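## Task

On the knob box, rotate each knob in row D so it points the same way as the matching knob in row B (row A is the row closest to the side that has the socket). When you finish, every other knob must still point at the mark it points at now.

## Robot and tools

Robot: two arms, left_arm and right_arm, each ending in a five-finger hand. right_arm has a right hand and left_arm has its mirror-image left hand. The left_arm base is at about (+0.017, +0.288, 0) m and the right_arm base at about (+0.037, -0.229, 0) m in the scene frame. A camera stand sits behind the arms.

Frames. Scene frame: origin at table height, midway between the nominal bases. +z is up, +x points out over the table, and left_arm is on the +y side. Image left and right do not match these names. Each arm reports its hand pose (end_effector_position in metres, end_effector_quat_wxyz) and its Hand target in its own base frame. Fixed cameras and the table use the scene frame. Offsets move along the arm's base axes, and rotations turn about the Hand target position.

Hand point: a spot 0.05 m in front of the palm and 0.15 m out from the wrist face. Its +z runs along the straight fingers and +y points out of the palm. On the right hand +x points across the palm away from the thumb; on the left hand it points toward the thumb. Straight fingers reach 0.06-0.07 m past the point and lie 0.06 m behind it along -y. A wrist bracket on the little-finger side can strike things.

Row layout (28 numbers, each in [-1, 1], always all of them). Numbers 1-14 are left_arm: dx, dy, dz, rx, ry, rz, then little, ring, middle, index, thumb_bend, thumb_turn, force_limit, speed. Numbers 15-28 are the same fourteen for right_arm. Pose numbers are offsets, not poses. They count from that arm's Hand target as it stood when the action or move began. 1.0 means 0.6 m or 180 degrees. rx, ry, rz form a single rotation vector. Sending six zeros asks again for the current Hand target. Finger numbers are absolute targets: -1 is open or straight, +1 is curled. For thumb_turn, -1 puts the thumb beside the palm and +1 puts it opposite the fingers. force_limit maps from -1 (about 0 N) to +1 (10 N; 15 N for the two thumb motors). speed ramps from almost nothing at -1 to full at +0.48 and stays full above that. For a gentle close, use speed -0.94 or lower. No number means 'unchanged'. To keep a hand as it is, repeat the last eight hand numbers you sent it. If you have not sent any yet, use its hand_measured values plus hand_force_limit and hand_speed.

Tools:
- execute_actions(actions, cameras): actions is a list of actions. Each action holds up to 15 rows, one per 1/30 s step, and if it has fewer rows the last one is held. Every row in an action counts from that action's starting Hand target. cameras takes names, ["all"] or []. Images come back by default only when actions is empty.
- move(target, speed, blend, blocking, cameras): steers each hand point in a straight line toward target. target is one 28-number row or a list of up to 15 rows, all offset from the same starting Hand targets. speed is in m/s, 0.002 to 4.3, default 0.25, and turning is capped at twice that in rad/s. You can give one speed per target. blend is in metres and rounds the corners at intermediate targets; 0 means stop at each one. If blocking=false the call returns after about 0.5 s and the move keeps running. Moves end after 10 s at most. They do not steer round obstacles or the other arm.
- wait(seconds 0-10), stop() to brake a running move, zoom_image(camera, region [x0,y0,x1,y1] in pixels, at most 504 each way), show_instructions() for the reference pages, finished_scene(scene) to end the scene.

Cameras: cam_high, cam_low, cam_left_wrist, cam_right_wrist, each 504x504. Calibrations are approximate. A wrist camera image can lag behind while its arm moves.

Results: each arm's pose, Hand target, joint positions, velocities (shown as within noise when still) and torques, plus motor temperatures. For each hand there are six values per list, in motor order: hand_measured, hand_stopped_by and hand_load_n. hand_stopped_by can be moving, target, force, stalled or fault. hand_load_n is positive when the finger is pushed open, and a lost grip shows there as about 0. A move result adds a line 'move:' with the ending: done, off_target, moving, held or fault. limits=paced means the pose was clipped, and limits=held means steps were withheld.

Behaviour. Each step the controller limits orientation to 40 degrees from the measured orientation. Arms track loosely: sag of 1-3 cm (sometimes 5) below the command in free air is normal and not a sign of contact. If the hand rests short, send the remaining distance as an offset. An arm that meets resistance keeps pressing. To end a push, command back past the hand point. Avoid paths close to an arm's own base, because they can flip the shoulder.

Avoid: fast or hard contact with the box or table, letting anything fall or leave the table, contact or squeezing between the two hands, heavy finger loads from twisting against a stiff knob, and long stretched holds. A motor at 85 °C shows MOTOR HOT. At 100 °C that arm goes limp for 30-60 s.

Each tool is called as name(argument=value, ...), one argument or row to a line, values as JSON.

Reference images:

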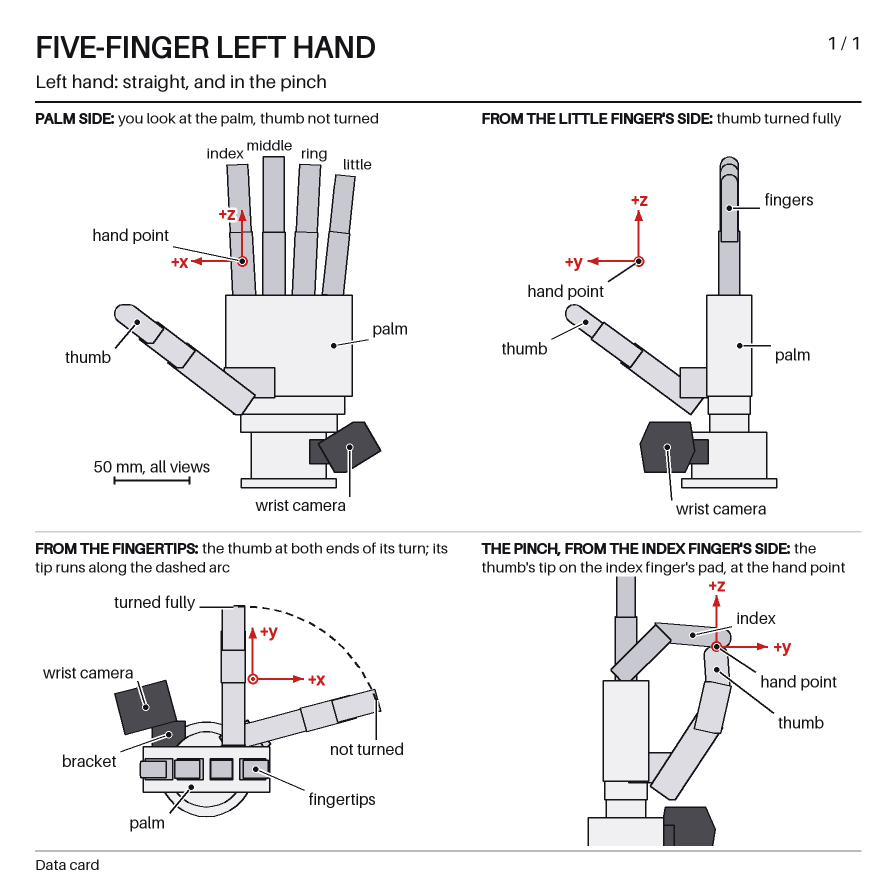

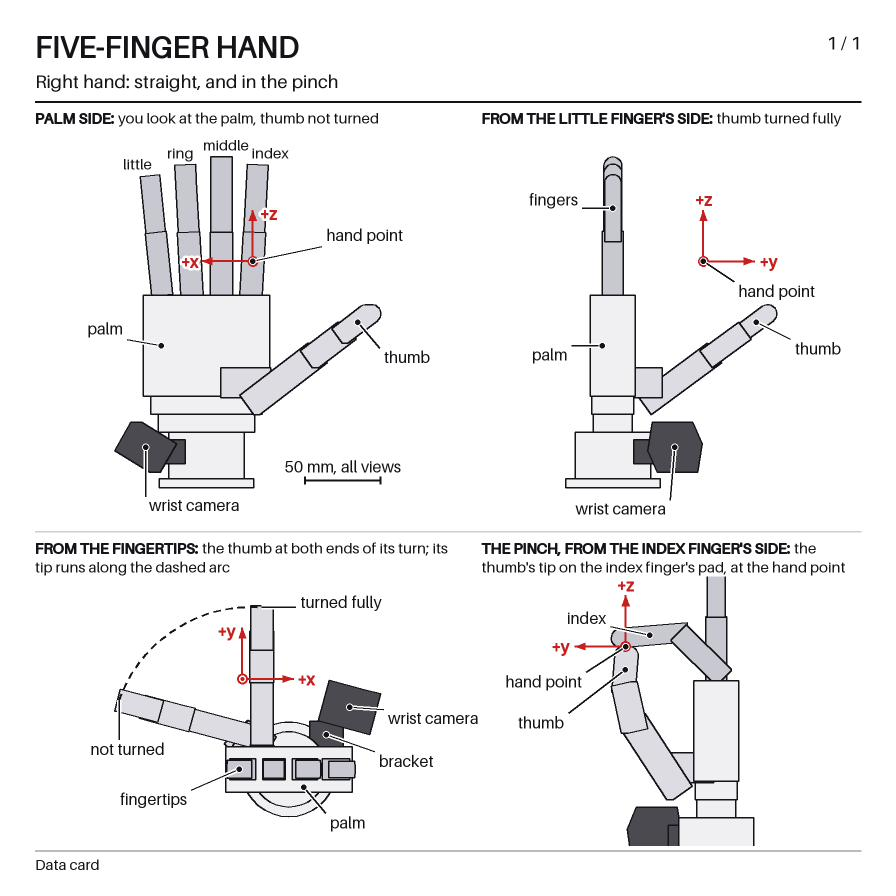

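## Session

execute_actions(
  actions=[],
)

zoom_image(
  camera="cam_high",
  region=[180, 80, 320, 220],
)

Scene clock: 0.00 s.
left_arm: end_effector_position=(+0.3461, +0.1661, +0.2441) hand_measured=(-1.000, -1.000, -1.000, -1.000, -1.000, -1.000) hand_load_n=(+0.0, +0.0, +0.0, +0.0, +0.0, +0.0) hand_stopped_by=(target, target, target, target, target, target) hand_force_limit=0.00 hand_speed=-0.80 end_effector_quat_wxyz=(+0.235, +0.968, +0.049, +0.075) | right_arm: end_effector_position=(+0.2944, +0.2829, +0.2443) hand_measured=(-1.000, -1.000, -1.000, -1.000, -1.000, -1.000) hand_load_n=(+0.0, +0.0, +0.0, +0.0, +0.0, +0.0) hand_stopped_by=(target, target, target, target, target, target) hand_force_limit=0.00 hand_speed=-0.80 end_effector_quat_wxyz=(+0.146, +0.755, +0.014, +0.639)
Joint positions: left_arm=[0.826 1.472 1.316 -1.656 0.442 -0.792] | right_arm=[1.267 1.388 0.934 -0.512 1.4 -0.854]
Joint velocities: within noise
Joint torques (N m): no reading
Motor temperatures (°C): left_arm=[27 24 41 27 26 26] | right_arm=[24 29 28 26 27 24]
Heat: left arm: hottest elbow 41 °C; right arm: hottest shoulder 29 °C.
Hand target: left_arm +0.3499, +0.1703, +0.2493; +0.230, +0.969, +0.047, +0.081 | right_arm +0.2963, +0.2892, +0.2531; +0.136, +0.754, +0.005, +0.643
camera_calibration:
cam_left_wrist: T_world_to_cam=[[0.158663, 0.886563, -0.434547, -0.100173], [0.802451, 0.140632, 0.579909, -0.431431], [0.575237, -0.440713, -0.689111, 0.15498], [0, 0, 0, 1]] pos_world=[0.272946, 0.217784, 0.313459]
cam_right_wrist: T_world_to_cam=[[-0.132619, -0.863659, 0.486318, 0.165142], [-0.702432, -0.264269, -0.660872, 0.43698], [0.699286, -0.429249, -0.571615, 0.169954], [0, 0, 0, 1]] pos_world=[0.210003, 0.331059, 0.305624]

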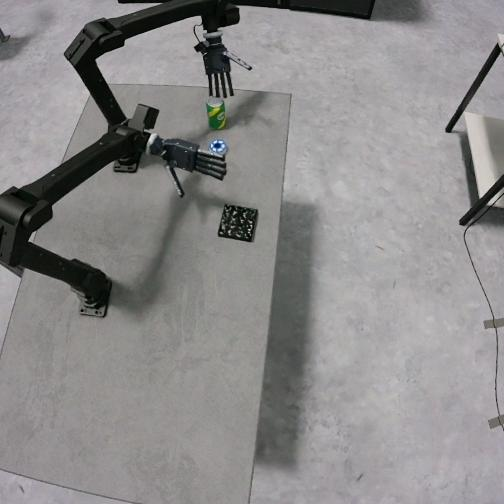

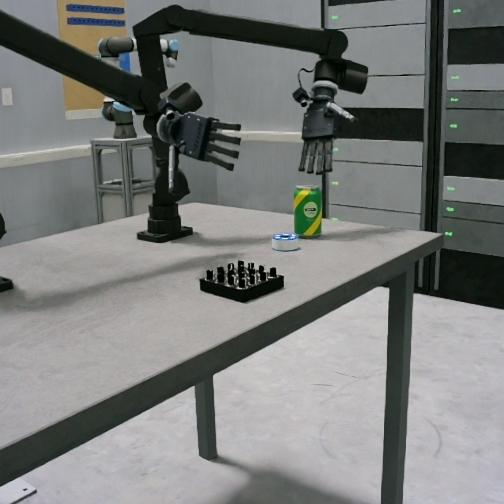

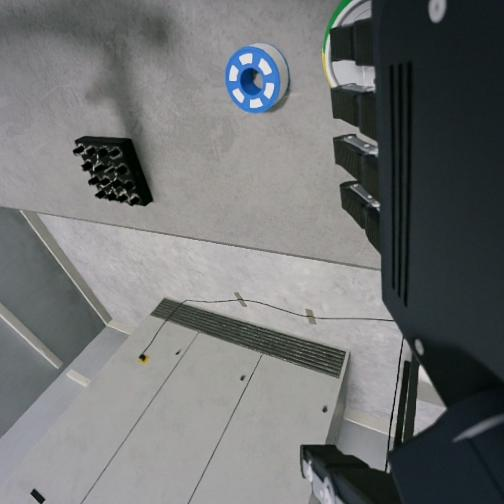

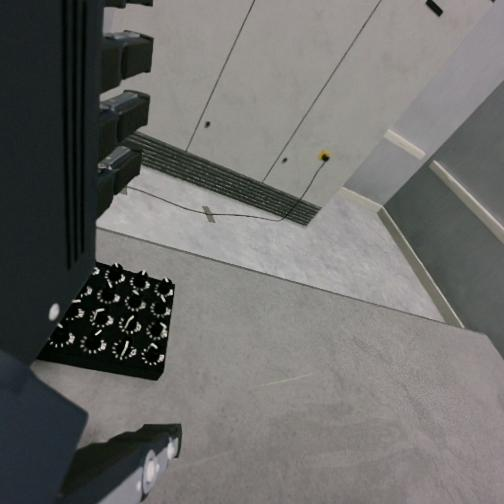

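Scaled by 3.600 from the camera's 504x504 image, which has a finer 720x720 frame.

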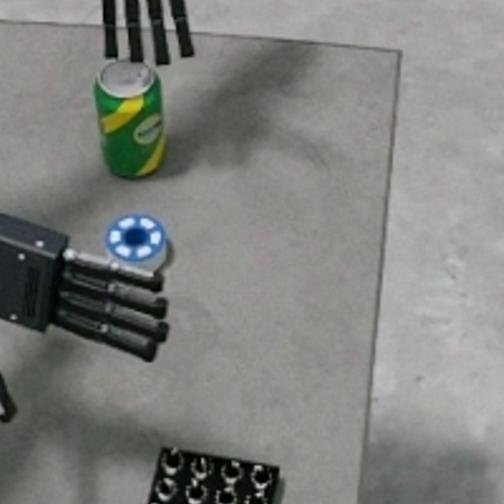

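zoom_image(
  camera="cam_high",
  region=[205, 190, 270, 255],
)

zoom_image(
  camera="cam_right_wrist",
  region=[30, 250, 190, 410],
)

zoom_image(
  camera="cam_low",
  region=[190, 245, 300, 315],
)

Scaled by 7.754 from the camera's 504x504 image, which has a finer 720x720 frame.

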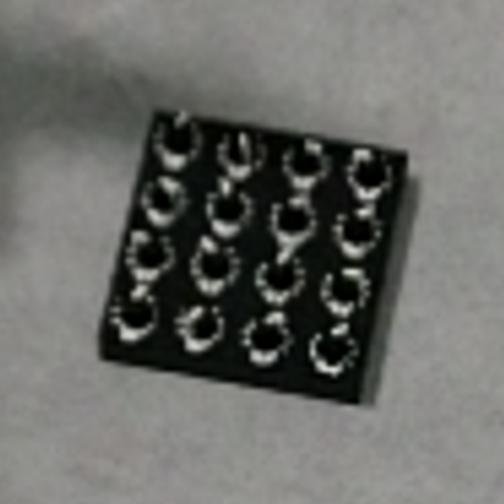

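Scaled by 3.150 from the camera's 504x504 image, which has a finer 720x720 frame.

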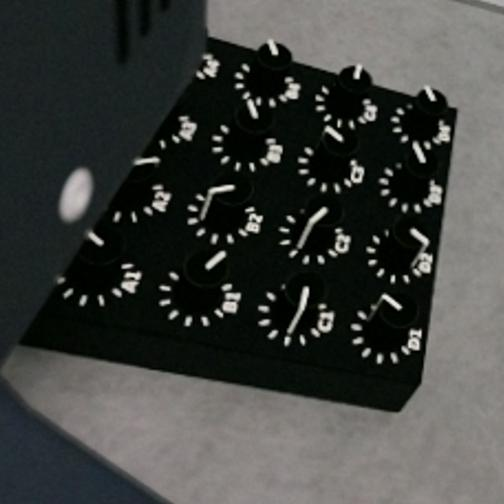

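Scaled by 4.582 from the camera's 504x504 image, which has a finer 720x720 frame.

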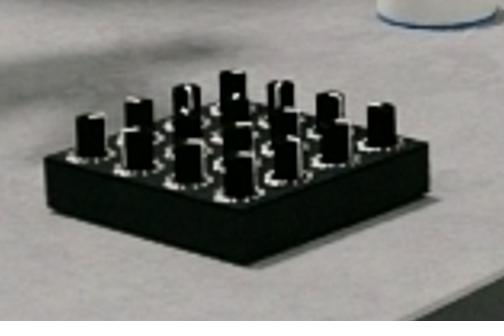

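move(
  target=[
    [0,0,0.03,0,0,0,-1,-1,-1,-1,-1,-1,-0.6,0,0.006,-0.349,0.028,0.506,0.186,0.017,-1,-1,-1,-1,-1,-1,-0.6,0],
    [0.15,-0.609,-0.107,0.133,0.1166,0.0104,-1,-1,-1,-1,-1,-1,-0.6,0,0.006,-0.349,0.028,0.506,0.186,0.017,-1,-1,-1,0.1,-0.4,0.8,-0.6,0],
  ],
  cameras=["cam_left_wrist","cam_low"],
  speed=0.25,
)

zoom_image(
  camera="cam_left_wrist",
  region=[130, 130, 380, 380],
)

Scene clock: 72.43 s.
left_arm: end_effector_position=(+0.4248, -0.1925, +0.1707) hand_measured=(-1.000, -1.000, -1.000, -1.000, -1.000, -1.000) hand_load_n=(+0.0, +0.0, +0.0, +0.0, +0.0, +0.0) hand_stopped_by=(target, target, target, target, target, target) hand_force_limit=-0.60 hand_speed=0.00 end_effector_quat_wxyz=(+0.008, +0.992, +0.080, -0.098) | right_arm: end_effector_position=(+0.3013, +0.0802, +0.2757) hand_measured=(-1.000, -1.000, -1.000, +0.100, -0.400, +0.800) hand_load_n=(+0.0, +0.0, +0.0, +0.0, +0.0, +0.0) hand_stopped_by=(target, target, target, target, target, target) hand_force_limit=-0.60 hand_speed=0.00 end_effector_quat_wxyz=(-0.459, +0.761, -0.388, +0.246)
Joint positions: left_arm=[-0.301 1.547 1.361 -1.563 0.087 -2.026] | right_arm=[-0.13 0.65 0.774 -0.733 -0.64 -0.415]
Joint torques (N m): left_arm=[0.44 -12.16 13.86 -0.4 -0.04 -0.2] | right_arm=[1.38 -1.79 8.39 1.26 -0.25 0.14]
Heat: left arm: hottest elbow 43 °C; right arm: hottest elbow 32 °C.
Hand target: left_arm +0.4400, -0.1951, +0.1851; +0.011, +0.993, +0.086, -0.084 | right_arm +0.2999, +0.0799, +0.2699; -0.456, +0.761, -0.396, +0.237
Off the commanded pose: left_arm 0.021 m, 2 deg | right_arm 0.006 m, 1 deg.
move: off_target (left_arm)
camera_calibration:
cam_left_wrist: T_world_to_cam=[[0.0522494, 0.997253, -0.0525044, 0.174754], [0.966059, -0.0371561, 0.255634, -0.449947], [0.252981, -0.0640791, -0.965347, 0.157698], [0, 0, 0, 1]] pos_world=[0.38565, -0.180887, 0.27643]
Images, in order (width x height): cam_low 504x504, cam_left_wrist 504x504.

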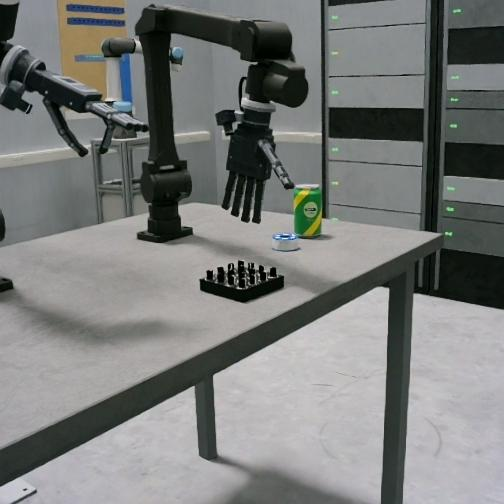

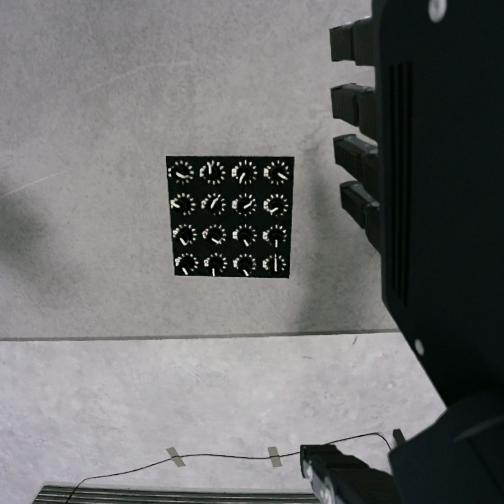

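Scaled by 2.016 from the camera's 504x504 image, which has a finer 720x720 frame.

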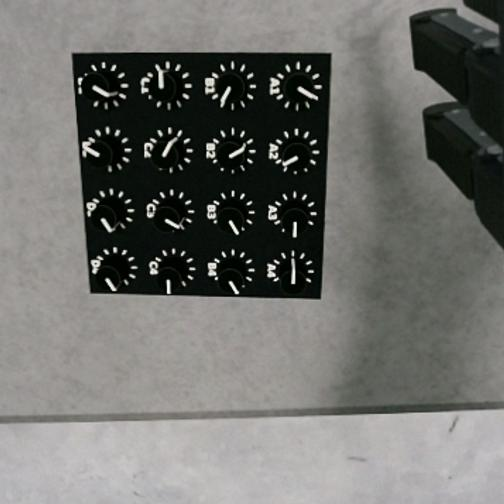

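zoom_image(
  camera="cam_left_wrist",
  region=[160, 150, 230, 220],
)

zoom_image(
  camera="cam_left_wrist",
  region=[160, 212, 230, 282],
)

zoom_image(
  camera="cam_left_wrist",
  region=[226, 150, 296, 220],
)

zoom_image(
  camera="cam_left_wrist",
  region=[226, 212, 296, 282],
)

Scaled by 7.200 from the camera's 504x504 image, which has a finer 720x720 frame.

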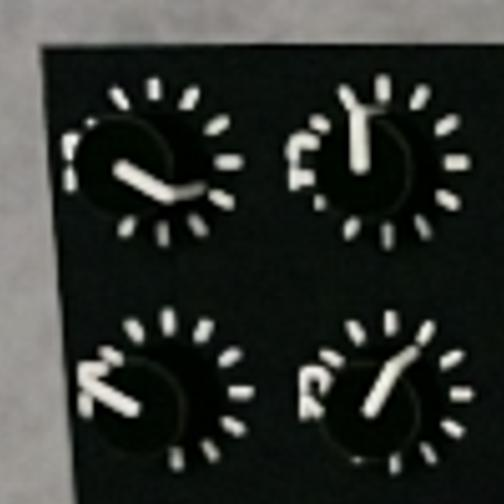

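Scaled by 7.200 from the camera's 504x504 image, which has a finer 720x720 frame.

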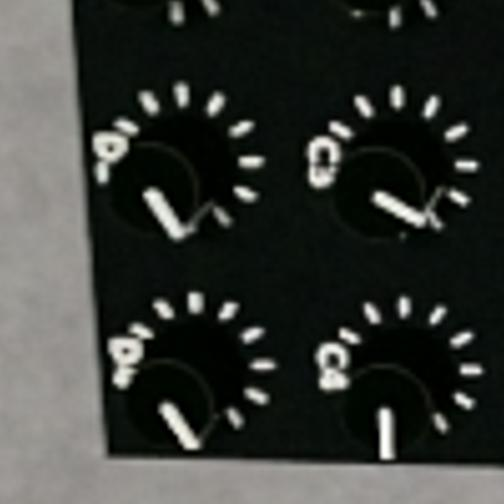

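Scaled by 7.200 from the camera's 504x504 image, which has a finer 720x720 frame.

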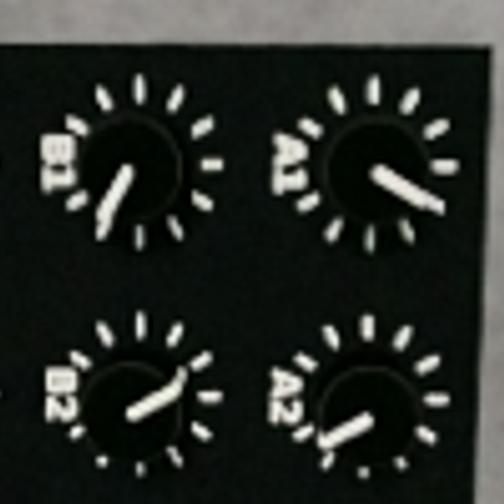

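Scaled by 7.200 from the camera's 504x504 image, which has a finer 720x720 frame.

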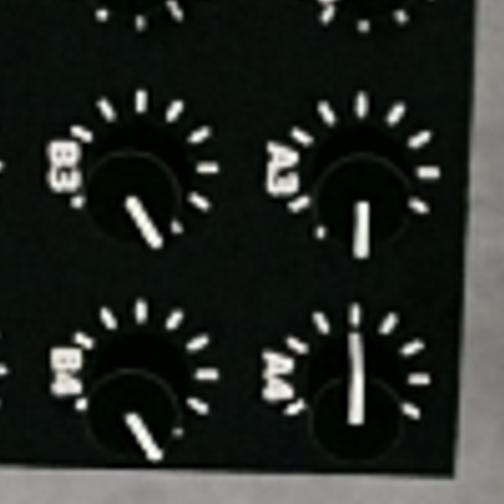

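move(
  target=[
    [0,0,0.167,0,0,0,-1,-1,-1,-1,-1,-1,-0.6,0,0,0,0,0,0,0,-1,-1,-1,0.1,-0.48,0.45,-0.6,0],
    [-0.233,0.592,0.183,0,0,0,-1,-1,-1,-1,-1,-1,-0.6,0,0.1,0.2,-0.15,0,0,0.344,-1,-1,-1,0.1,-0.48,0.45,-0.6,0],
  ],
  cameras=["cam_high"],
  speed=0.25,
)

Scene clock: 131.47 s.
left_arm: end_effector_position=(+0.2945, +0.1534, +0.2815) hand_measured=(-1.000, -1.000, -1.000, -1.000, -1.000, -1.000) hand_load_n=(+0.0, +0.0, +0.5, +0.0, -0.5, +0.0) hand_stopped_by=(target, target, target, target, target, target) hand_force_limit=-0.60 hand_speed=0.00 end_effector_quat_wxyz=(-0.014, +0.996, +0.085, -0.011) | right_arm: end_effector_position=(+0.3424, +0.1935, +0.1647) hand_measured=(-1.000, -1.000, -1.000, +0.100, -0.480, +0.450) hand_load_n=(+0.0, +0.0, +0.0, +0.0, +0.0, +0.0) hand_stopped_by=(target, target, target, target, target, target) hand_force_limit=-0.60 hand_speed=0.00 end_effector_quat_wxyz=(-0.511, +0.858, +0.034, -0.047)
Joint positions: left_arm=[0.665 1.203 1.318 -1.688 -0.036 -1.076] | right_arm=[0.142 1.439 1.084 -1.197 -1.077 -1.496]
Joint torques (N m): left_arm=[0.62 -7.18 13.72 0.03 -0.13 -0.03] | right_arm=[2.43 -8.76 11.38 -0.06 -0.71 -0.01]
Motor temperatures (°C): left_arm=[27 25 46 27 27 26] | right_arm=[24 28 32 26 28 24]
Heat: left arm: hottest elbow 46 °C; right arm: hottest elbow 32 °C.
Hand target: left_arm +0.3001, +0.1601, +0.2948; +0.011, +0.993, +0.086, -0.084 | right_arm +0.3599, +0.1999, +0.1800; -0.513, +0.856, +0.052, -0.031
Off the commanded pose: left_arm 0.016 m, 9 deg | right_arm 0.024 m, 3 deg.
joint sent to its limit (left arm) — joint 4 (wrist pitch), lower limit. The joint targets are off in orientation, not in position.
move: off_target (left_arm, right_arm)
Images, in order (width x height): cam_high 504x504.

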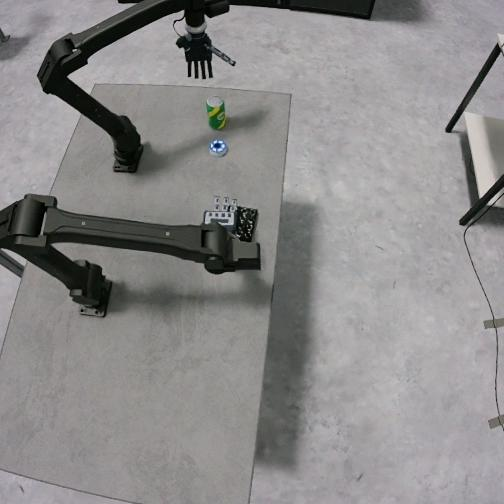

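move(
  target=[
    [0,0,0,0,0,0,-1,-1,-1,-1,-1,-1,-0.6,0,0.0485,0.1127,-0.0833,0,0,-0.0833,-1,-1,-1,0.1,-0.48,0.45,-0.6,0],
    [0,0,0,0,0,0,-1,-1,-1,-1,-1,-1,-0.6,0,0.0485,0.1127,-0.1833,0,0,-0.0833,-1,-1,-1,0.1,-0.48,0.45,-0.6,0],
  ],
  cameras=["cam_right_wrist","cam_low"],
  speed=0.12,
)

zoom_image(
  camera="cam_right_wrist",
  region=[220, 120, 420, 320],
)

Scene clock: 146.87 s.
left_arm: end_effector_position=(+0.2945, +0.1534, +0.2815) hand_measured=(-1.000, -1.000, -1.000, -1.000, -1.000, -1.000) hand_load_n=(+0.0, +0.0, +0.0, -0.5, +0.0, +0.0) hand_stopped_by=(target, target, target, target, target, target) hand_force_limit=-0.60 hand_speed=0.00 end_effector_quat_wxyz=(-0.014, +0.996, +0.085, -0.011) | right_arm: end_effector_position=(+0.3910, +0.2632, +0.0728) hand_measured=(-1.000, -1.000, -1.000, +0.100, -0.480, +0.450) hand_load_n=(+0.0, +0.0, -0.5, +0.0, +0.0, +0.0) hand_stopped_by=(target, target, target, target, target, target) hand_force_limit=-0.60 hand_speed=0.00 end_effector_quat_wxyz=(-0.512, +0.856, -0.061, +0.038)
Joint positions: left_arm=[0.665 1.203 1.318 -1.688 -0.036 -1.076] | right_arm=[0.287 1.523 0.857 -0.242 -0.928 -0.801]
Joint torques (N m): left_arm=[0.5 -7.18 13.74 0.01 -0.12 0.01] | right_arm=[2.73 -9.58 6.37 1.78 -0.36 0.15]
Heat: left arm: hottest elbow 45 °C; right arm: hottest elbow 32 °C.
Hand target: left_arm +0.3001, +0.1601, +0.2948; +0.011, +0.993, +0.086, -0.084 | right_arm +0.3890, +0.2675, +0.0698; -0.513, +0.856, -0.060, +0.036
Off the commanded pose: left_arm 0.016 m, 9 deg | right_arm 0.006 m, 0 deg.
joint sent to its limit (left arm) — joint 4 (wrist pitch), lower limit. The joint targets are off in orientation, not in position.
move: off_target (left_arm)
camera_calibration:
cam_right_wrist: T_world_to_cam=[[0.196251, -0.507569, -0.838963, 0.118606], [-0.89166, -0.448347, 0.0626697, 0.456066], [-0.407956, 0.735771, -0.540568, 0.119971], [0, 0, 0, 1]] pos_world=[0.432322, 0.176405, 0.135777]
Images, in order (width x height): cam_low 504x504, cam_right_wrist 504x504.

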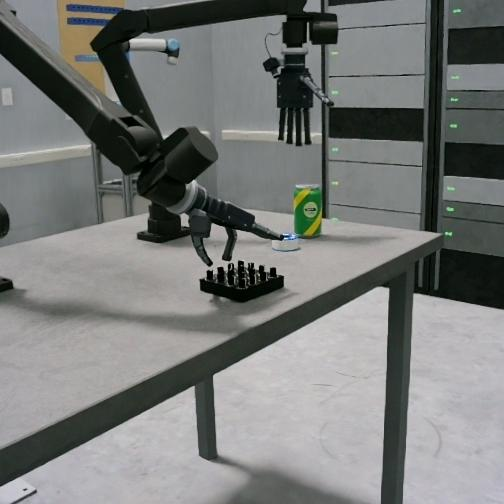

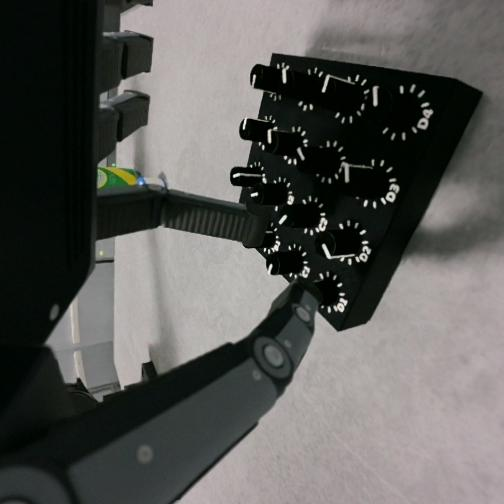

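Scaled by 2.520 from the camera's 504x504 image, which has a finer 720x720 frame.

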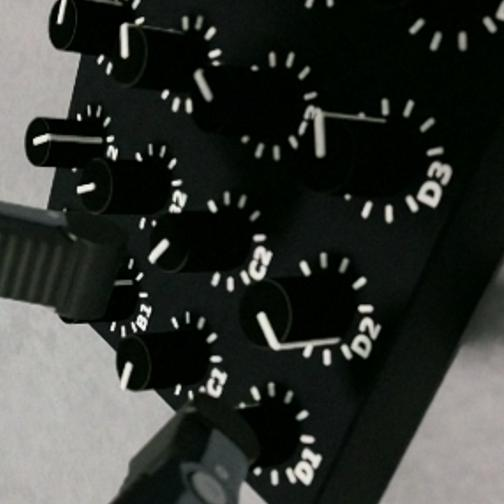

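move(
  target=[
    [0,0,0,0,0,0,-1,-1,-1,-1,-1,-1,-0.6,0,0.005,0.0017,0.05,0,0,0,-1,-1,-1,0.1,-0.48,0.45,-0.6,0],
    [0,0,0,0,0,0,-1,-1,-1,-1,-1,-1,-0.6,0,0.005,0.0017,-0.042,0,0,0,-1,-1,-1,0.1,-0.48,0.45,-0.6,0],
  ],
  cameras=["cam_right_wrist"],
  speed=0.12,
)

zoom_image(
  camera="cam_right_wrist",
  region=[200, 120, 400, 320],
)

Scene clock: 179.43 s.
left_arm: end_effector_position=(+0.2945, +0.1534, +0.2815) hand_measured=(-1.000, -1.000, -1.000, -1.000, -1.000, -1.000) hand_load_n=(+0.0, +0.0, +0.0, +0.0, +0.0, +0.0) hand_stopped_by=(target, target, target, target, target, target) hand_force_limit=-0.60 hand_speed=0.00 end_effector_quat_wxyz=(-0.014, +0.996, +0.085, -0.011) | right_arm: end_effector_position=(+0.3958, +0.2654, +0.0526) hand_measured=(-1.000, -1.000, -1.000, +0.100, -0.480, +0.450) hand_load_n=(+0.0, +0.0, +0.0, -2.5, +0.0, +0.0) hand_stopped_by=(target, target, target, target, target, target) hand_force_limit=-0.60 hand_speed=0.00 end_effector_quat_wxyz=(-0.515, +0.854, -0.060, +0.040)
Joint positions: left_arm=[0.665 1.203 1.318 -1.688 -0.036 -1.076] | right_arm=[0.287 1.573 0.844 -0.167 -0.932 -0.796]
Joint torques (N m): left_arm=[0.56 -7.24 13.72 0.02 -0.13 0.01] | right_arm=[2.67 -9.7 5.75 1.8 -0.22 0.14]
Heat: left arm: hottest elbow 44 °C; right arm: hottest elbow 32 °C.
Hand target: left_arm +0.3001, +0.1601, +0.2948; +0.011, +0.993, +0.086, -0.084 | right_arm +0.3919, +0.2685, +0.0446; -0.513, +0.856, -0.060, +0.036
Off the commanded pose: left_arm 0.016 m, 9 deg | right_arm 0.009 m, 1 deg.
joint sent to its limit (left arm) — joint 4 (wrist pitch), lower limit. The joint targets are off in orientation, not in position.
move: off_target (left_arm)
camera_calibration:
cam_right_wrist: T_world_to_cam=[[0.20014, -0.50211, -0.841326, 0.0988665], [-0.89202, -0.448574, 0.0555123, 0.463203], [-0.40527, 0.73937, -0.53767, 0.107143], [0, 0, 0, 1]] pos_world=[0.436821, 0.178205, 0.115073]
Images, in order (width x height): cam_right_wrist 504x504.

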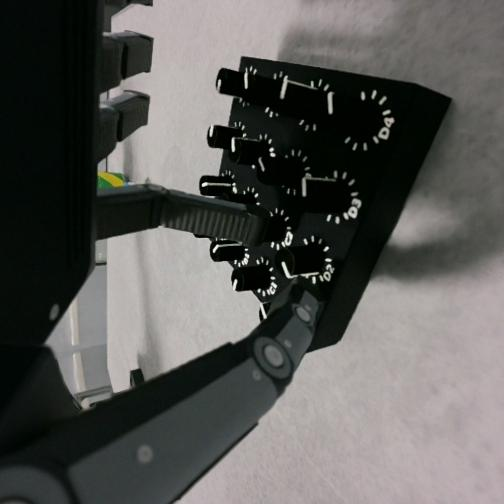

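Scaled by 2.520 from the camera's 504x504 image, which has a finer 720x720 frame.

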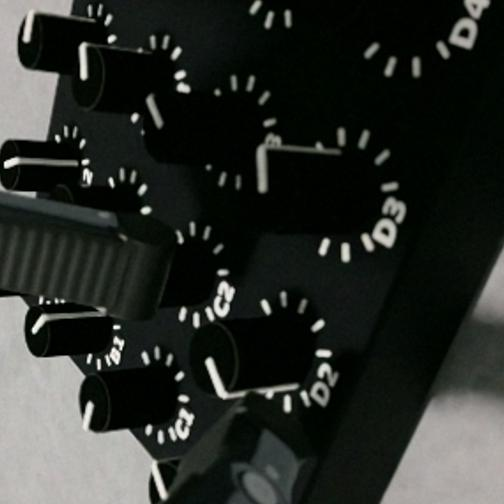

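move(
  target=[
    [0,0,0,0,0,0,-1,-1,-1,-1,-1,-1,-0.6,0,0.03,-0.035,0.14,0,0,0.0,-1,-1,-1,0.1,-0.48,0.45,-0.6,0],
    [0,0,0,0,0,0,-1,-1,-1,-1,-1,-1,-0.6,0,0.005,-0.0022,0.13,0,0,-0.011,-1,-1,-1,0.12,-0.49,0.3,-0.6,0],
    [0,0,0,0,0,0,-1,-1,-1,-1,-1,-1,-0.6,0,0.005,-0.0022,0.03,0,0,-0.011,-1,-1,-1,0.12,-0.49,0.3,-0.6,0],
  ],
  cameras=["cam_right_wrist"],
  speed=0.12,
)

zoom_image(
  camera="cam_right_wrist",
  region=[220, 120, 420, 320],
)

Scene clock: 218.47 s.
left_arm: end_effector_position=(+0.2945, +0.1534, +0.2815) hand_measured=(-1.000, -1.000, -1.000, -1.000, -1.000, -1.000) hand_load_n=(+0.0, +0.0, +0.0, +0.0, +0.0, +0.0) hand_stopped_by=(target, target, target, target, target, target) hand_force_limit=-0.60 hand_speed=0.00 end_effector_quat_wxyz=(-0.014, +0.996, +0.085, -0.011) | right_arm: end_effector_position=(+0.3963, +0.2640, +0.0657) hand_measured=(-1.000, -1.000, -1.000, +0.120, -0.490, +0.300) hand_load_n=(+0.0, +0.0, +0.0, +0.0, +0.0, +0.0) hand_stopped_by=(target, target, target, target, target, target) hand_force_limit=-0.60 hand_speed=0.00 end_effector_quat_wxyz=(-0.512, +0.855, -0.074, +0.046)
Joint positions: left_arm=[0.665 1.203 1.318 -1.688 -0.036 -1.076] | right_arm=[0.287 1.537 0.844 -0.182 -0.907 -0.759]
Joint torques (N m): left_arm=[0.5 -7.24 13.72 0.01 -0.12 0.02] | right_arm=[2.2 -9.58 6.43 1.74 -0.33 0.19]
Heat: left arm: hottest elbow 45 °C; right arm: hottest elbow 30 °C.
Hand target: left_arm +0.3001, +0.1601, +0.2948; +0.011, +0.993, +0.086, -0.084 | right_arm +0.3951, +0.2672, +0.0628; -0.512, +0.854, -0.075, +0.045
Off the commanded pose: left_arm 0.016 m, 9 deg | right_arm 0.005 m, 0 deg.
joint sent to its limit (left arm) — joint 4 (wrist pitch), lower limit. The joint targets are off in orientation, not in position.
move: off_target (left_arm)
camera_calibration:
cam_right_wrist: T_world_to_cam=[[0.179469, -0.513696, -0.838992, 0.120183], [-0.905506, -0.419598, 0.0632134, 0.459447], [-0.384511, 0.748367, -0.54046, 0.105074], [0, 0, 0, 1]] pos_world=[0.434865, 0.175887, 0.128578]
Images, in order (width x height): cam_right_wrist 504x504.

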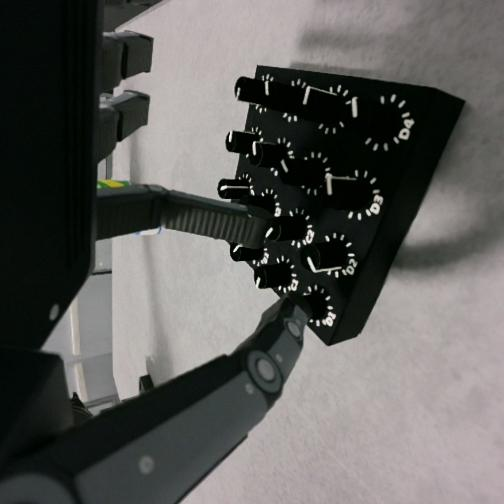

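Scaled by 2.520 from the camera's 504x504 image, which has a finer 720x720 frame.

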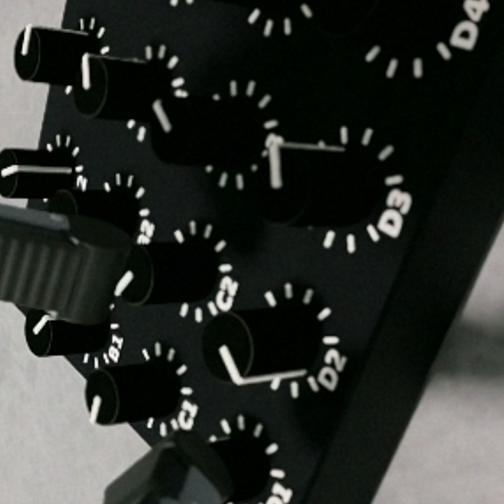

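move(
  target=[
    [0,0,0,0,0,0,-1,-1,-1,-1,-1,-1,-0.6,0,0.0033,0.0,0.06,0,0,0.0,-1,-1,-1,0.12,-0.49,0.3,-0.6,0],
    [0,0,0,0,0,0,-1,-1,-1,-1,-1,-1,-0.6,0,0.0033,0.0,-0.038,0,0,0,-1,-1,-1,0.12,-0.49,0.3,-0.6,0],
  ],
  cameras=["cam_right_wrist"],
  speed=0.12,
)

zoom_image(
  camera="cam_right_wrist",
  region=[200, 140, 400, 340],
)

Scene clock: 235.13 s.
left_arm: end_effector_position=(+0.2945, +0.1534, +0.2815) hand_measured=(-1.000, -1.000, -1.000, -1.000, -1.000, -1.000) hand_load_n=(+0.0, +0.0, +0.0, +0.0, +0.0, +0.0) hand_stopped_by=(target, target, target, target, target, target) hand_force_limit=-0.60 hand_speed=0.00 end_effector_quat_wxyz=(-0.014, +0.996, +0.085, -0.011) | right_arm: end_effector_position=(+0.4012, +0.2650, +0.0475) hand_measured=(-1.000, -1.000, -1.000, +0.120, -0.490, +0.300) hand_load_n=(+0.0, +0.0, +0.0, +0.0, +0.0, +0.5) hand_stopped_by=(target, target, target, target, target, target) hand_force_limit=-0.60 hand_speed=0.00 end_effector_quat_wxyz=(-0.513, +0.854, -0.072, +0.051)
Joint positions: left_arm=[0.665 1.203 1.318 -1.688 -0.036 -1.076] | right_arm=[0.287 1.581 0.832 -0.114 -0.907 -0.759]
Joint torques (N m): left_arm=[0.56 -7.24 13.75 0.02 -0.12 0] | right_arm=[2.14 -10.17 5.82 1.73 -0.39 0.15]
Heat: left arm: hottest elbow 45 °C; right arm: hottest elbow 30 °C.
Hand target: left_arm +0.3001, +0.1601, +0.2948; +0.011, +0.993, +0.086, -0.084 | right_arm +0.3970, +0.2672, +0.0398; -0.512, +0.854, -0.075, +0.045
Off the commanded pose: left_arm 0.016 m, 9 deg | right_arm 0.009 m, 1 deg.
joint sent to its limit (left arm) — joint 4 (wrist pitch), lower limit. The joint targets are off in orientation, not in position.
move: off_target (left_arm)
camera_calibration:
cam_right_wrist: T_world_to_cam=[[0.187482, -0.511796, -0.838401, 0.100821], [-0.906724, -0.418424, 0.0526638, 0.46613], [-0.37776, 0.750324, -0.542504, 0.093225], [0, 0, 0, 1]] pos_world=[0.438965, 0.17669, 0.110555]
Images, in order (width x height): cam_right_wrist 504x504.

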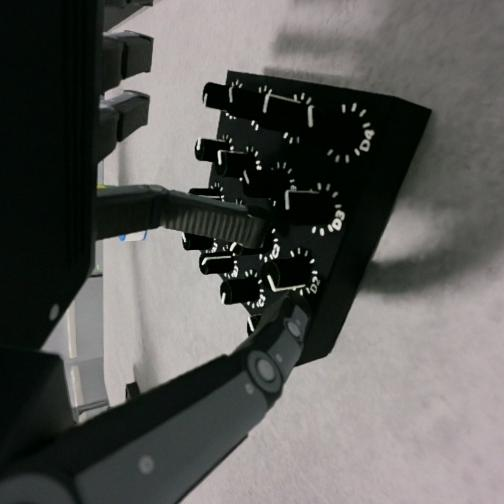

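Scaled by 2.520 from the camera's 504x504 image, which has a finer 720x720 frame.

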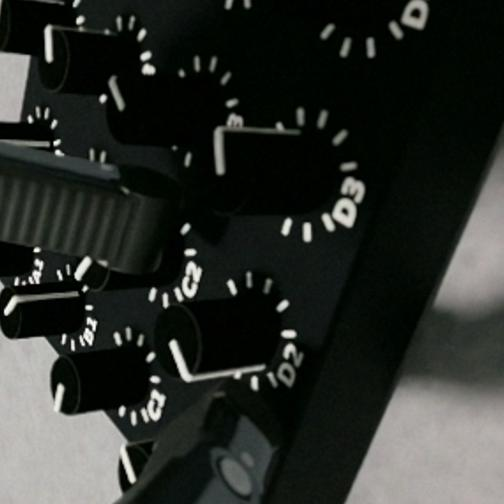

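move(
  target=[
    [0,0,0,0,0,0,-1,-1,-1,-1,-1,-1,-0.6,0,0,0,0,0,0,0,-1,-1,-1,0.5,0.0,0.3,-0.4,-0.9],
  ],
  cameras=["cam_right_wrist","cam_low"],
  speed=0.12,
)

zoom_image(
  camera="cam_right_wrist",
  region=[200, 140, 400, 340],
)

zoom_image(
  camera="cam_low",
  region=[190, 225, 290, 305],
)

Scene clock: 250.30 s.
left_arm: end_effector_position=(+0.2945, +0.1534, +0.2815) hand_measured=(-1.000, -1.000, -1.000, -1.000, -1.000, -1.000) hand_load_n=(+0.0, +0.0, +0.0, +0.0, +0.0, +0.0) hand_stopped_by=(target, target, target, target, target, target) hand_force_limit=-0.60 hand_speed=0.00 end_effector_quat_wxyz=(-0.014, +0.996, +0.085, -0.011) | right_arm: end_effector_position=(+0.4011, +0.2649, +0.0473) hand_measured=(-1.000, -1.000, -1.000, +0.500, -0.408, +0.300) hand_load_n=(+0.0, +0.0, +0.0, +0.5, +1.5, -0.5) hand_stopped_by=(target, target, target, target, force, target) hand_force_limit=-0.40 hand_speed=-0.90 end_effector_quat_wxyz=(-0.513, +0.854, -0.073, +0.051)
Joint positions: left_arm=[0.665 1.203 1.318 -1.688 -0.036 -1.076] | right_arm=[0.287 1.581 0.831 -0.114 -0.906 -0.759]
Joint torques (N m): left_arm=[0.56 -7.24 13.75 -0.03 -0.12 0.01] | right_arm=[1.73 -9.58 5.9 1.72 -0.41 0.18]
Heat: left arm: hottest elbow 45 °C; right arm: hottest elbow 30 °C.
Hand target: left_arm +0.3001, +0.1601, +0.2948; +0.011, +0.993, +0.086, -0.084 | right_arm +0.3970, +0.2672, +0.0399; -0.512, +0.854, -0.075, +0.045
Off the commanded pose: left_arm 0.016 m, 9 deg | right_arm 0.009 m, 1 deg.
joint sent to its limit (left arm) — joint 4 (wrist pitch), lower limit. The joint targets are off in orientation, not in position.
move: off_target (left_arm)
camera_calibration:
cam_right_wrist: T_world_to_cam=[[0.18706, -0.512055, -0.838337, 0.100864], [-0.906903, -0.417999, 0.0529532, 0.46589], [-0.377539, 0.750385, -0.542575, 0.0930156], [0, 0, 0, 1]] pos_world=[0.438766, 0.176591, 0.110355]
Images, in order (width x height): cam_low 504x504, cam_right_wrist 504x504.

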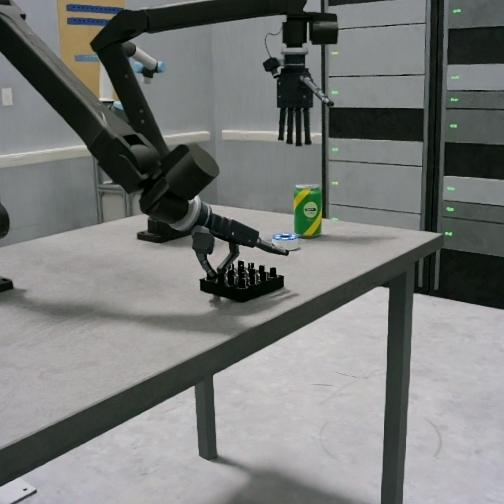

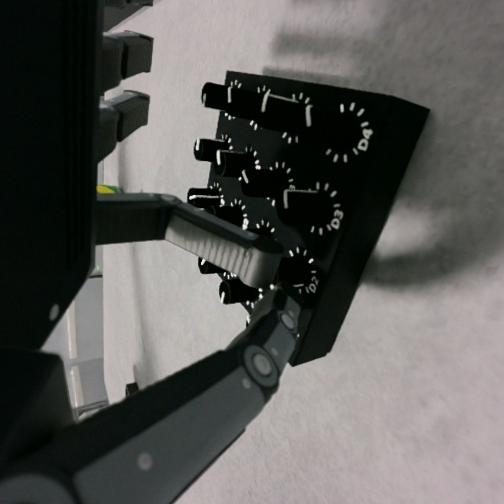

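Scaled by 2.520 from the camera's 504x504 image, which has a finer 720x720 frame.

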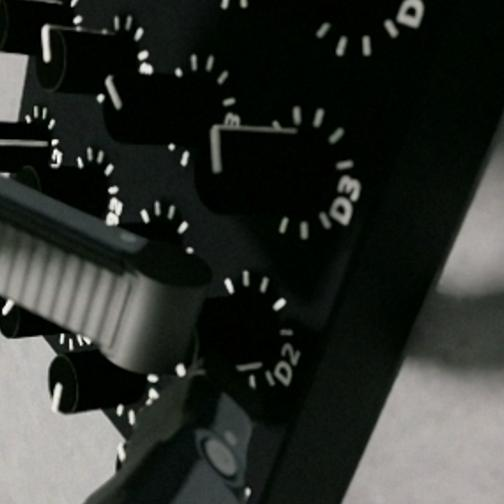

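Scaled by 5.040 from the camera's 504x504 image, which has a finer 720x720 frame.

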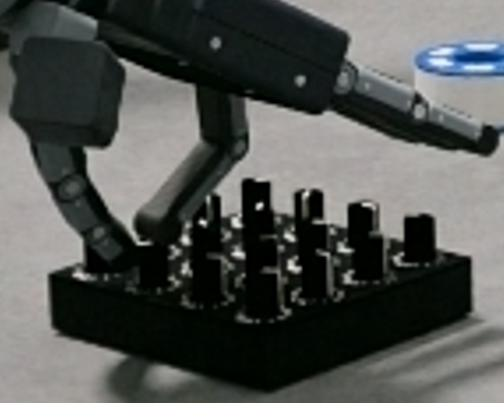

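move(
  target=[
    [0,0,0,0,0,0,-1,-1,-1,-1,-1,-1,-0.6,0,0,0,0,0,0,0,-1,-1,-1,0.12,-0.49,0.3,-0.6,0],
    [0,0,0,0,0,0,-1,-1,-1,-1,-1,-1,-0.6,0,-0.0033,-0.0015,0.09,0,0,0.0,-1,-1,-1,0.12,-0.49,0.3,-0.6,0],
    [0,0,0,0,0,0,-1,-1,-1,-1,-1,-1,-0.6,0,-0.0033,-0.0015,-0.0095,0,0,0,-1,-1,-1,0.12,-0.49,0.3,-0.6,0],
  ],
  cameras=["cam_right_wrist","cam_low"],
  speed=0.12,
)

zoom_image(
  camera="cam_right_wrist",
  region=[200, 140, 400, 340],
)

zoom_image(
  camera="cam_low",
  region=[190, 225, 290, 305],
)

Scene clock: 276.40 s.
left_arm: end_effector_position=(+0.2945, +0.1534, +0.2815) hand_measured=(-1.000, -1.000, -1.000, -1.000, -1.000, -1.000) hand_load_n=(+0.0, +0.0, +0.0, +0.0, +0.0, +0.0) hand_stopped_by=(target, target, target, target, target, target) hand_force_limit=-0.60 hand_speed=0.00 end_effector_quat_wxyz=(-0.014, +0.996, +0.085, -0.011) | right_arm: end_effector_position=(+0.4011, +0.2645, +0.0425) hand_measured=(-1.000, -1.000, -1.000, +0.120, -0.490, +0.300) hand_load_n=(+0.0, +0.0, +0.0, +0.0, +0.0, +0.0) hand_stopped_by=(target, target, target, target, target, target) hand_force_limit=-0.60 hand_speed=0.00 end_effector_quat_wxyz=(-0.513, +0.854, -0.073, +0.053)
Joint positions: left_arm=[0.665 1.203 1.318 -1.688 -0.036 -1.076] | right_arm=[0.286 1.589 0.825 -0.096 -0.904 -0.757]
Joint torques (N m): left_arm=[0.5 -7.18 13.72 -0.01 -0.12 0.01] | right_arm=[2.08 -10.05 5.52 1.72 -0.53 0.15]
Heat: left arm: hottest elbow 45 °C; right arm: hottest shoulder 29 °C.
Hand target: left_arm +0.3001, +0.1601, +0.2948; +0.011, +0.993, +0.086, -0.084 | right_arm +0.3950, +0.2663, +0.0343; -0.512, +0.854, -0.075, +0.045
Off the commanded pose: left_arm 0.016 m, 9 deg | right_arm 0.010 m, 1 deg.
joint sent to its limit (left arm) — joint 4 (wrist pitch), lower limit. The joint targets are off in orientation, not in position.
move: off_target (left_arm)
camera_calibration:
cam_right_wrist: T_world_to_cam=[[0.187181, -0.513068, -0.83769, 0.0967788], [-0.908074, -0.415614, 0.0516464, 0.465895], [-0.374654, 0.751017, -0.543698, 0.0894633], [0, 0, 0, 1]] pos_world=[0.43847, 0.176098, 0.10565]
Images, in order (width x height): cam_low 504x504, cam_right_wrist 504x504.

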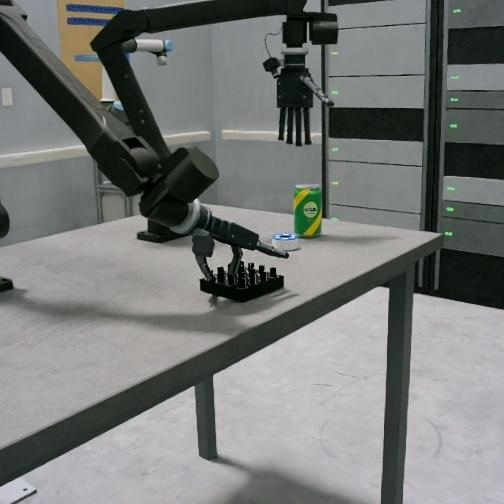

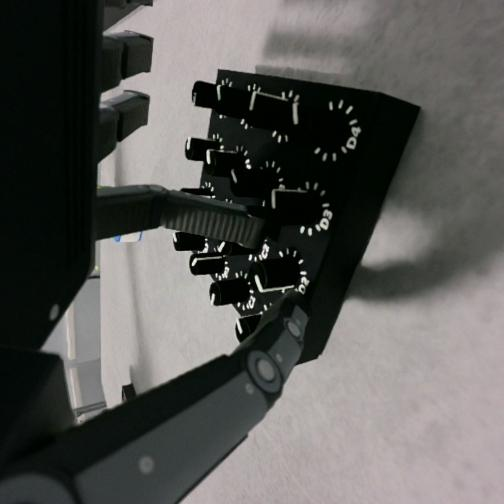

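Scaled by 2.520 from the camera's 504x504 image, which has a finer 720x720 frame.

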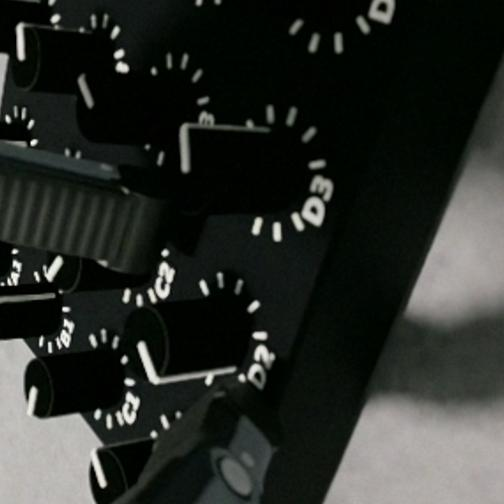

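Scaled by 5.040 from the camera's 504x504 image, which has a finer 720x720 frame.

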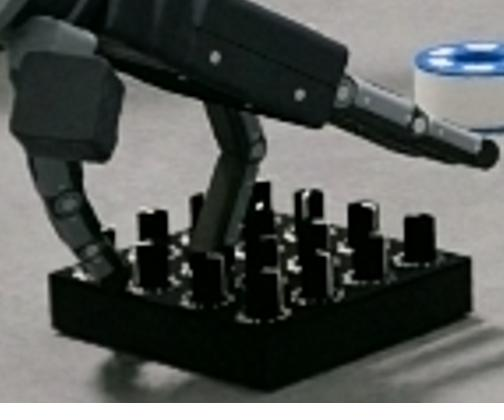

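move(
  target=[
    [0,0,0,0,0,0,-1,-1,-1,-1,-1,-1,-0.6,0,0,0,0,0,0,0,-1,-1,-1,0.35,-0.1,0.3,-0.4,-0.9],
  ],
  cameras=["cam_right_wrist","cam_low"],
  speed=0.12,
)

zoom_image(
  camera="cam_right_wrist",
  region=[200, 140, 400, 340],
)

zoom_image(
  camera="cam_low",
  region=[190, 225, 290, 305],
)

Scene clock: 288.00 s.
left_arm: end_effector_position=(+0.2945, +0.1534, +0.2815) hand_measured=(-1.000, -1.000, -1.000, -1.000, -1.000, -1.000) hand_load_n=(+0.0, +0.0, +0.0, +0.0, +0.0, +0.0) hand_stopped_by=(target, target, target, target, target, target) hand_force_limit=-0.60 hand_speed=0.00 end_effector_quat_wxyz=(-0.014, +0.996, +0.085, -0.011) | right_arm: end_effector_position=(+0.4016, +0.2647, +0.0428) hand_measured=(-1.000, -1.000, -1.000, +0.268, -0.408, +0.300) hand_load_n=(+0.0, +0.0, +0.0, +2.5, +4.5, +1.0) hand_stopped_by=(target, target, target, force, force, target) hand_force_limit=-0.40 hand_speed=-0.90 end_effector_quat_wxyz=(-0.513, +0.853, -0.072, +0.054)
Joint positions: left_arm=[0.665 1.203 1.318 -1.688 -0.036 -1.076] | right_arm=[0.286 1.589 0.825 -0.093 -0.905 -0.757]
Joint torques (N m): left_arm=[0.56 -7.12 13.72 0.01 -0.12 0.01] | right_arm=[1.96 -9.76 5.56 1.68 -0.43 0.12]
Heat: left arm: hottest elbow 45 °C; right arm: hottest shoulder 29 °C.
Hand target: left_arm +0.3001, +0.1601, +0.2948; +0.011, +0.993, +0.086, -0.084 | right_arm +0.3950, +0.2662, +0.0343; -0.512, +0.854, -0.075, +0.045
Off the commanded pose: left_arm 0.016 m, 9 deg | right_arm 0.011 m, 1 deg.
joint sent to its limit (left arm) — joint 4 (wrist pitch), lower limit. The joint targets are off in orientation, not in position.
move: off_target (left_arm, right_arm)
camera_calibration:
cam_right_wrist: T_world_to_cam=[[0.189734, -0.511805, -0.837888, 0.0957311], [-0.908001, -0.416143, 0.0485808, 0.46671], [-0.373545, 0.751585, -0.543676, 0.0890349], [0, 0, 0, 1]] pos_world=[0.438868, 0.176297, 0.105945]
Images, in order (width x height): cam_low 504x504, cam_right_wrist 504x504.

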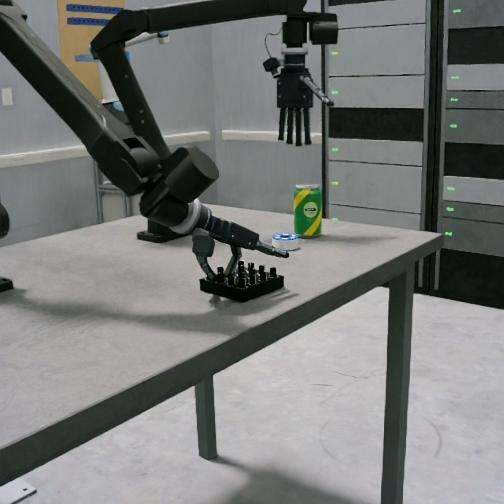

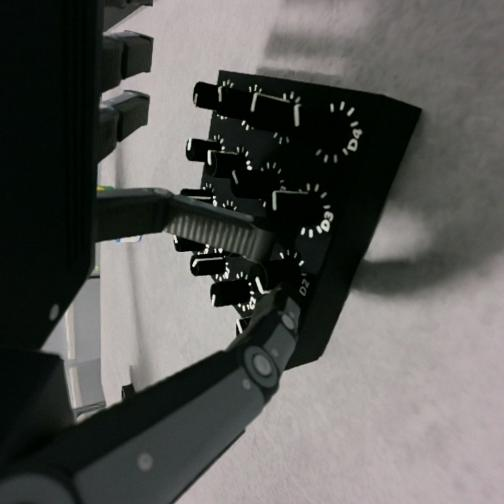

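Scaled by 2.520 from the camera's 504x504 image, which has a finer 720x720 frame.

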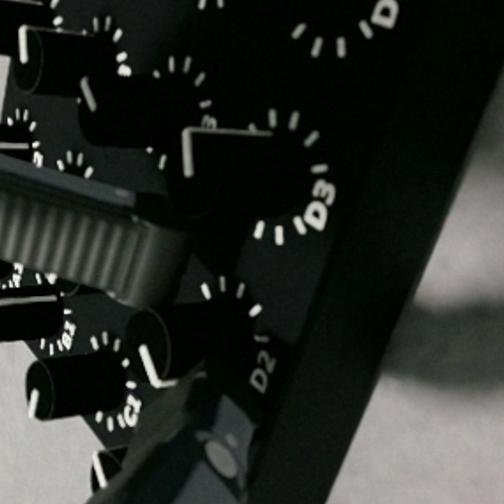

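Scaled by 5.040 from the camera's 504x504 image, which has a finer 720x720 frame.

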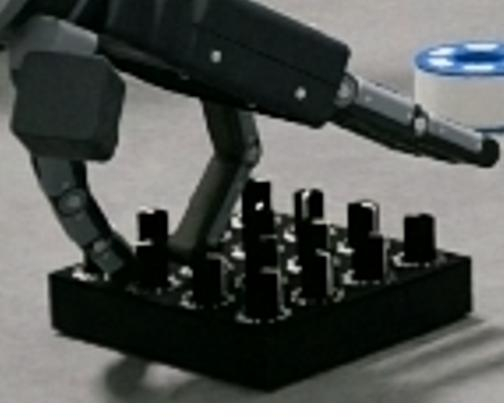

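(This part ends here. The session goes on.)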